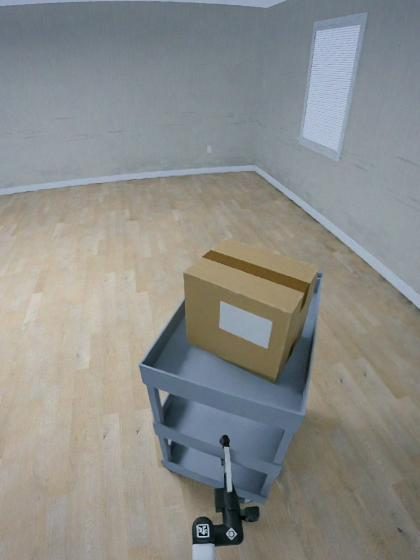

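move(
  r2={"base": {"translate_m": -0.25, "strafe_m": 0.038}, "pace": "slow", "contact_limits": {"translate_m": 0.6}},
  blocking=false,
  cameras=[],
)

wait(
  seconds=4,
  cameras=["r2_head_camera"],
)

Scene clock: 769.40 s.
move: r2 moving
r1.base_odometry: x=-2.009 y=-0.174 heading=-2.423
r1.turned_by_wheels: +0.000
r1.turned_by_imu: +0.000
r1.base_tilt: forward=-1.6 right=+1.3
r1.lidar_m: 5.10 2.84 0.25 0.25 - 0.25 0.38 3.80 0.44 0.38 0.52 0.84
r1.base_status: not commanded
r1.joint_positions: lift_m=+0.124 arm_m=+0.000 wrist_yaw_rad=+3.196 wrist_pitch_rad=+0.002 wrist_roll_rad=+0.000 gripper_m=+0.056
r1.joint_status: not commanded
r1.measured_speeds: translate_m=+0.000 strafe_m=+0.000 rotate_rad=+0.000 lift_m=+0.000 arm_m=+0.000 wrist_yaw_rad=+0.000 wrist_pitch_rad=+0.000 wrist_roll_rad=+0.000
r1.motor_effort: lift_m=+19(19) arm_m=+4(5) wheel_0=-34(34) wheel_1=+27(27) wheel_2=+8(8)
r1.servo_current: wrist_yaw_rad=46(65) wrist_pitch_rad=39(52) wrist_roll_rad=46(59) gripper_m=39(46)
r1.contact_limits: strafe_m 0.8
r1.hand_pose: x=-0.1219 y=+0.0715 z=+0.3019 quat_wxyz=(-0.027, -0.001, +0.000, +1.000) (m; r1's base frame)
r1.wrist_depth_mm: - 133 133 691 340 224 - / - 119 133 699 343 226 180 / - 127 138 544 347 229 181 / - 134 190 715 349 229 183 / 137 - - 1983 351 230 183 / - 1229 197 1098 199 230 183 / - 809 759 156 332 210 183
r2.base_odometry: x=-3.745 y=-1.008 heading=-0.025
r2.turned_by_wheels: +0.000
r2.turned_by_imu: +0.000
r2.base_tilt: forward=-0.7 right=+0.1
r2.lidar_m: 0.51 4.74 2.89 0.40 0.39 0.80 3.60 0.67 0.81 1.50 2.13 0.50
r2.base_status: translate_m moving; strafe_m moving
r2.joint_positions: lift_m=+0.328 arm_m=+0.125 wrist_yaw_rad=+0.001 wrist_pitch_rad=+0.002 wrist_roll_rad=+1.570 gripper_m=+0.013
r2.joint_status: not commanded
r2.measured_speeds: translate_m=-0.049 strafe_m=+0.007 rotate_rad=-0.001 lift_m=+0.000 arm_m=+0.000 wrist_yaw_rad=+0.000 wrist_pitch_rad=+0.000 wrist_roll_rad=+0.000
r2.motor_effort: lift_m=+20(20) arm_m=+0(4) wheel_0=-10(10) wheel_1=-6(7) wheel_2=+12(14)
r2.servo_current: wrist_yaw_rad=39(59) wrist_pitch_rad=46(46) wrist_roll_rad=46(59) gripper_m=137(137)
r2.contact_limits: arm_m 0.3; translate_m 0.6
r2.hand_pose: x=+0.5844 y=-0.0872 z=+0.5054 quat_wxyz=(+0.707, +0.707, +0.001, -0.001) (m; r2's base frame)
r2.wrist_depth_mm: 410 - - - 135 - - / 413 492 - - 142 715 - / 410 - - - 151 759 - / 410 492 - - 160 - - / 387 707 - - 174 715 - / 389 484 182 - 180 171 - / 379 - - 112 1430 1098 -
pictures: none
No camera images: "cameras" was empty.

Scene clock: 772.70 s.
earlier move: r2 done
r1.base_odometry: x=-2.009 y=-0.174 heading=-2.423
r1.turned_by_wheels: +0.000
r1.turned_by_imu: +0.000
r1.base_tilt: forward=-1.6 right=+1.3
r1.lidar_m: 5.08 2.80 0.25 0.25 - 0.25 0.42 3.77 0.37 0.41 0.62 0.91
r1.base_status: not commanded
r1.joint_positions: lift_m=+0.124 arm_m=+0.000 wrist_yaw_rad=+3.196 wrist_pitch_rad=+0.002 wrist_roll_rad=+0.000 gripper_m=+0.056
r1.joint_status: not commanded
r1.measured_speeds: translate_m=+0.000 strafe_m=+0.000 rotate_rad=+0.000 lift_m=+0.000 arm_m=+0.000 wrist_yaw_rad=+0.000 wrist_pitch_rad=+0.000 wrist_roll_rad=+0.000
r1.motor_effort: lift_m=+19(20) arm_m=+5(5) wheel_0=-34(35) wheel_1=+26(27) wheel_2=+8(8)
r1.servo_current: wrist_yaw_rad=33(65) wrist_pitch_rad=39(52) wrist_roll_rad=46(72) gripper_m=39(52)
r1.contact_limits: strafe_m 0.8
r1.hand_pose: x=-0.1219 y=+0.0715 z=+0.3019 quat_wxyz=(-0.027, -0.001, +0.000, +1.000) (m; r1's base frame)
r1.wrist_depth_mm: - 133 133 691 340 224 - / - 119 133 691 345 226 180 / - 127 138 539 347 228 181 / - 134 190 723 351 229 183 / 137 - - 1983 349 229 183 / - 1205 196 1098 199 231 183 / - 820 759 156 330 209 183
r2.base_odometry: x=-3.982 y=-0.966 heading=-0.025
r2.turned_by_wheels: -0.001
r2.turned_by_imu: -0.002
r2.base_tilt: forward=-0.6 right=+0.1
r2.lidar_m: 0.51 4.63 0.38 0.35 0.60 0.66 3.38 0.55 0.53 0.98 2.21 0.50
r2.base_status: done
r2.joint_positions: lift_m=+0.328 arm_m=+0.125 wrist_yaw_rad=-0.004 wrist_pitch_rad=+0.002 wrist_roll_rad=+1.570 gripper_m=+0.013
r2.joint_status: not commanded
r2.measured_speeds: translate_m=+0.000 strafe_m=+0.000 rotate_rad=+0.000 lift_m=+0.000 arm_m=+0.000 wrist_yaw_rad=+0.000 wrist_pitch_rad=+0.000 wrist_roll_rad=+0.000
r2.motor_effort: lift_m=+20(20) arm_m=-3(4) wheel_0=-10(19) wheel_1=-7(10) wheel_2=+2(14)
r2.servo_current: wrist_yaw_rad=59(59) wrist_pitch_rad=46(46) wrist_roll_rad=46(65) gripper_m=137(143)
r2.contact_limits: arm_m 0.3; translate_m 0.6
r2.hand_pose: x=+0.5839 y=-0.0886 z=+0.5054 quat_wxyz=(+0.707, +0.707, -0.001, -0.002) (m; r2's base frame)
r2.wrist_depth_mm: 413 - - - 145 691 - / 413 715 - - 151 750 - / 413 492 161 - 160 750 - / 410 768 - - 170 - - / 389 - - - 178 - - / 387 179 183 - 182 170 - / 402 - - 112 1464 1118 -
wait: 3.30 of 4 s (r2 has come to rest)
pictures: r2_head_camera
Images, in order (width x height): r2_head_camera 420x560.

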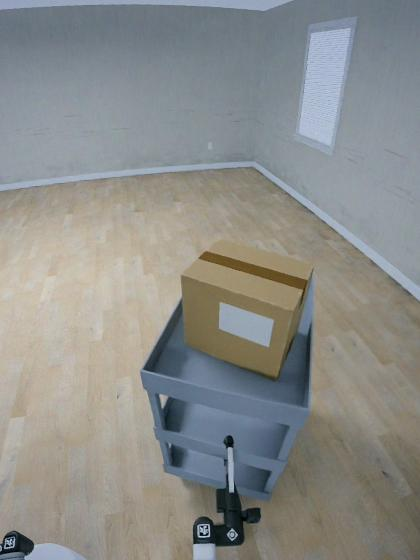

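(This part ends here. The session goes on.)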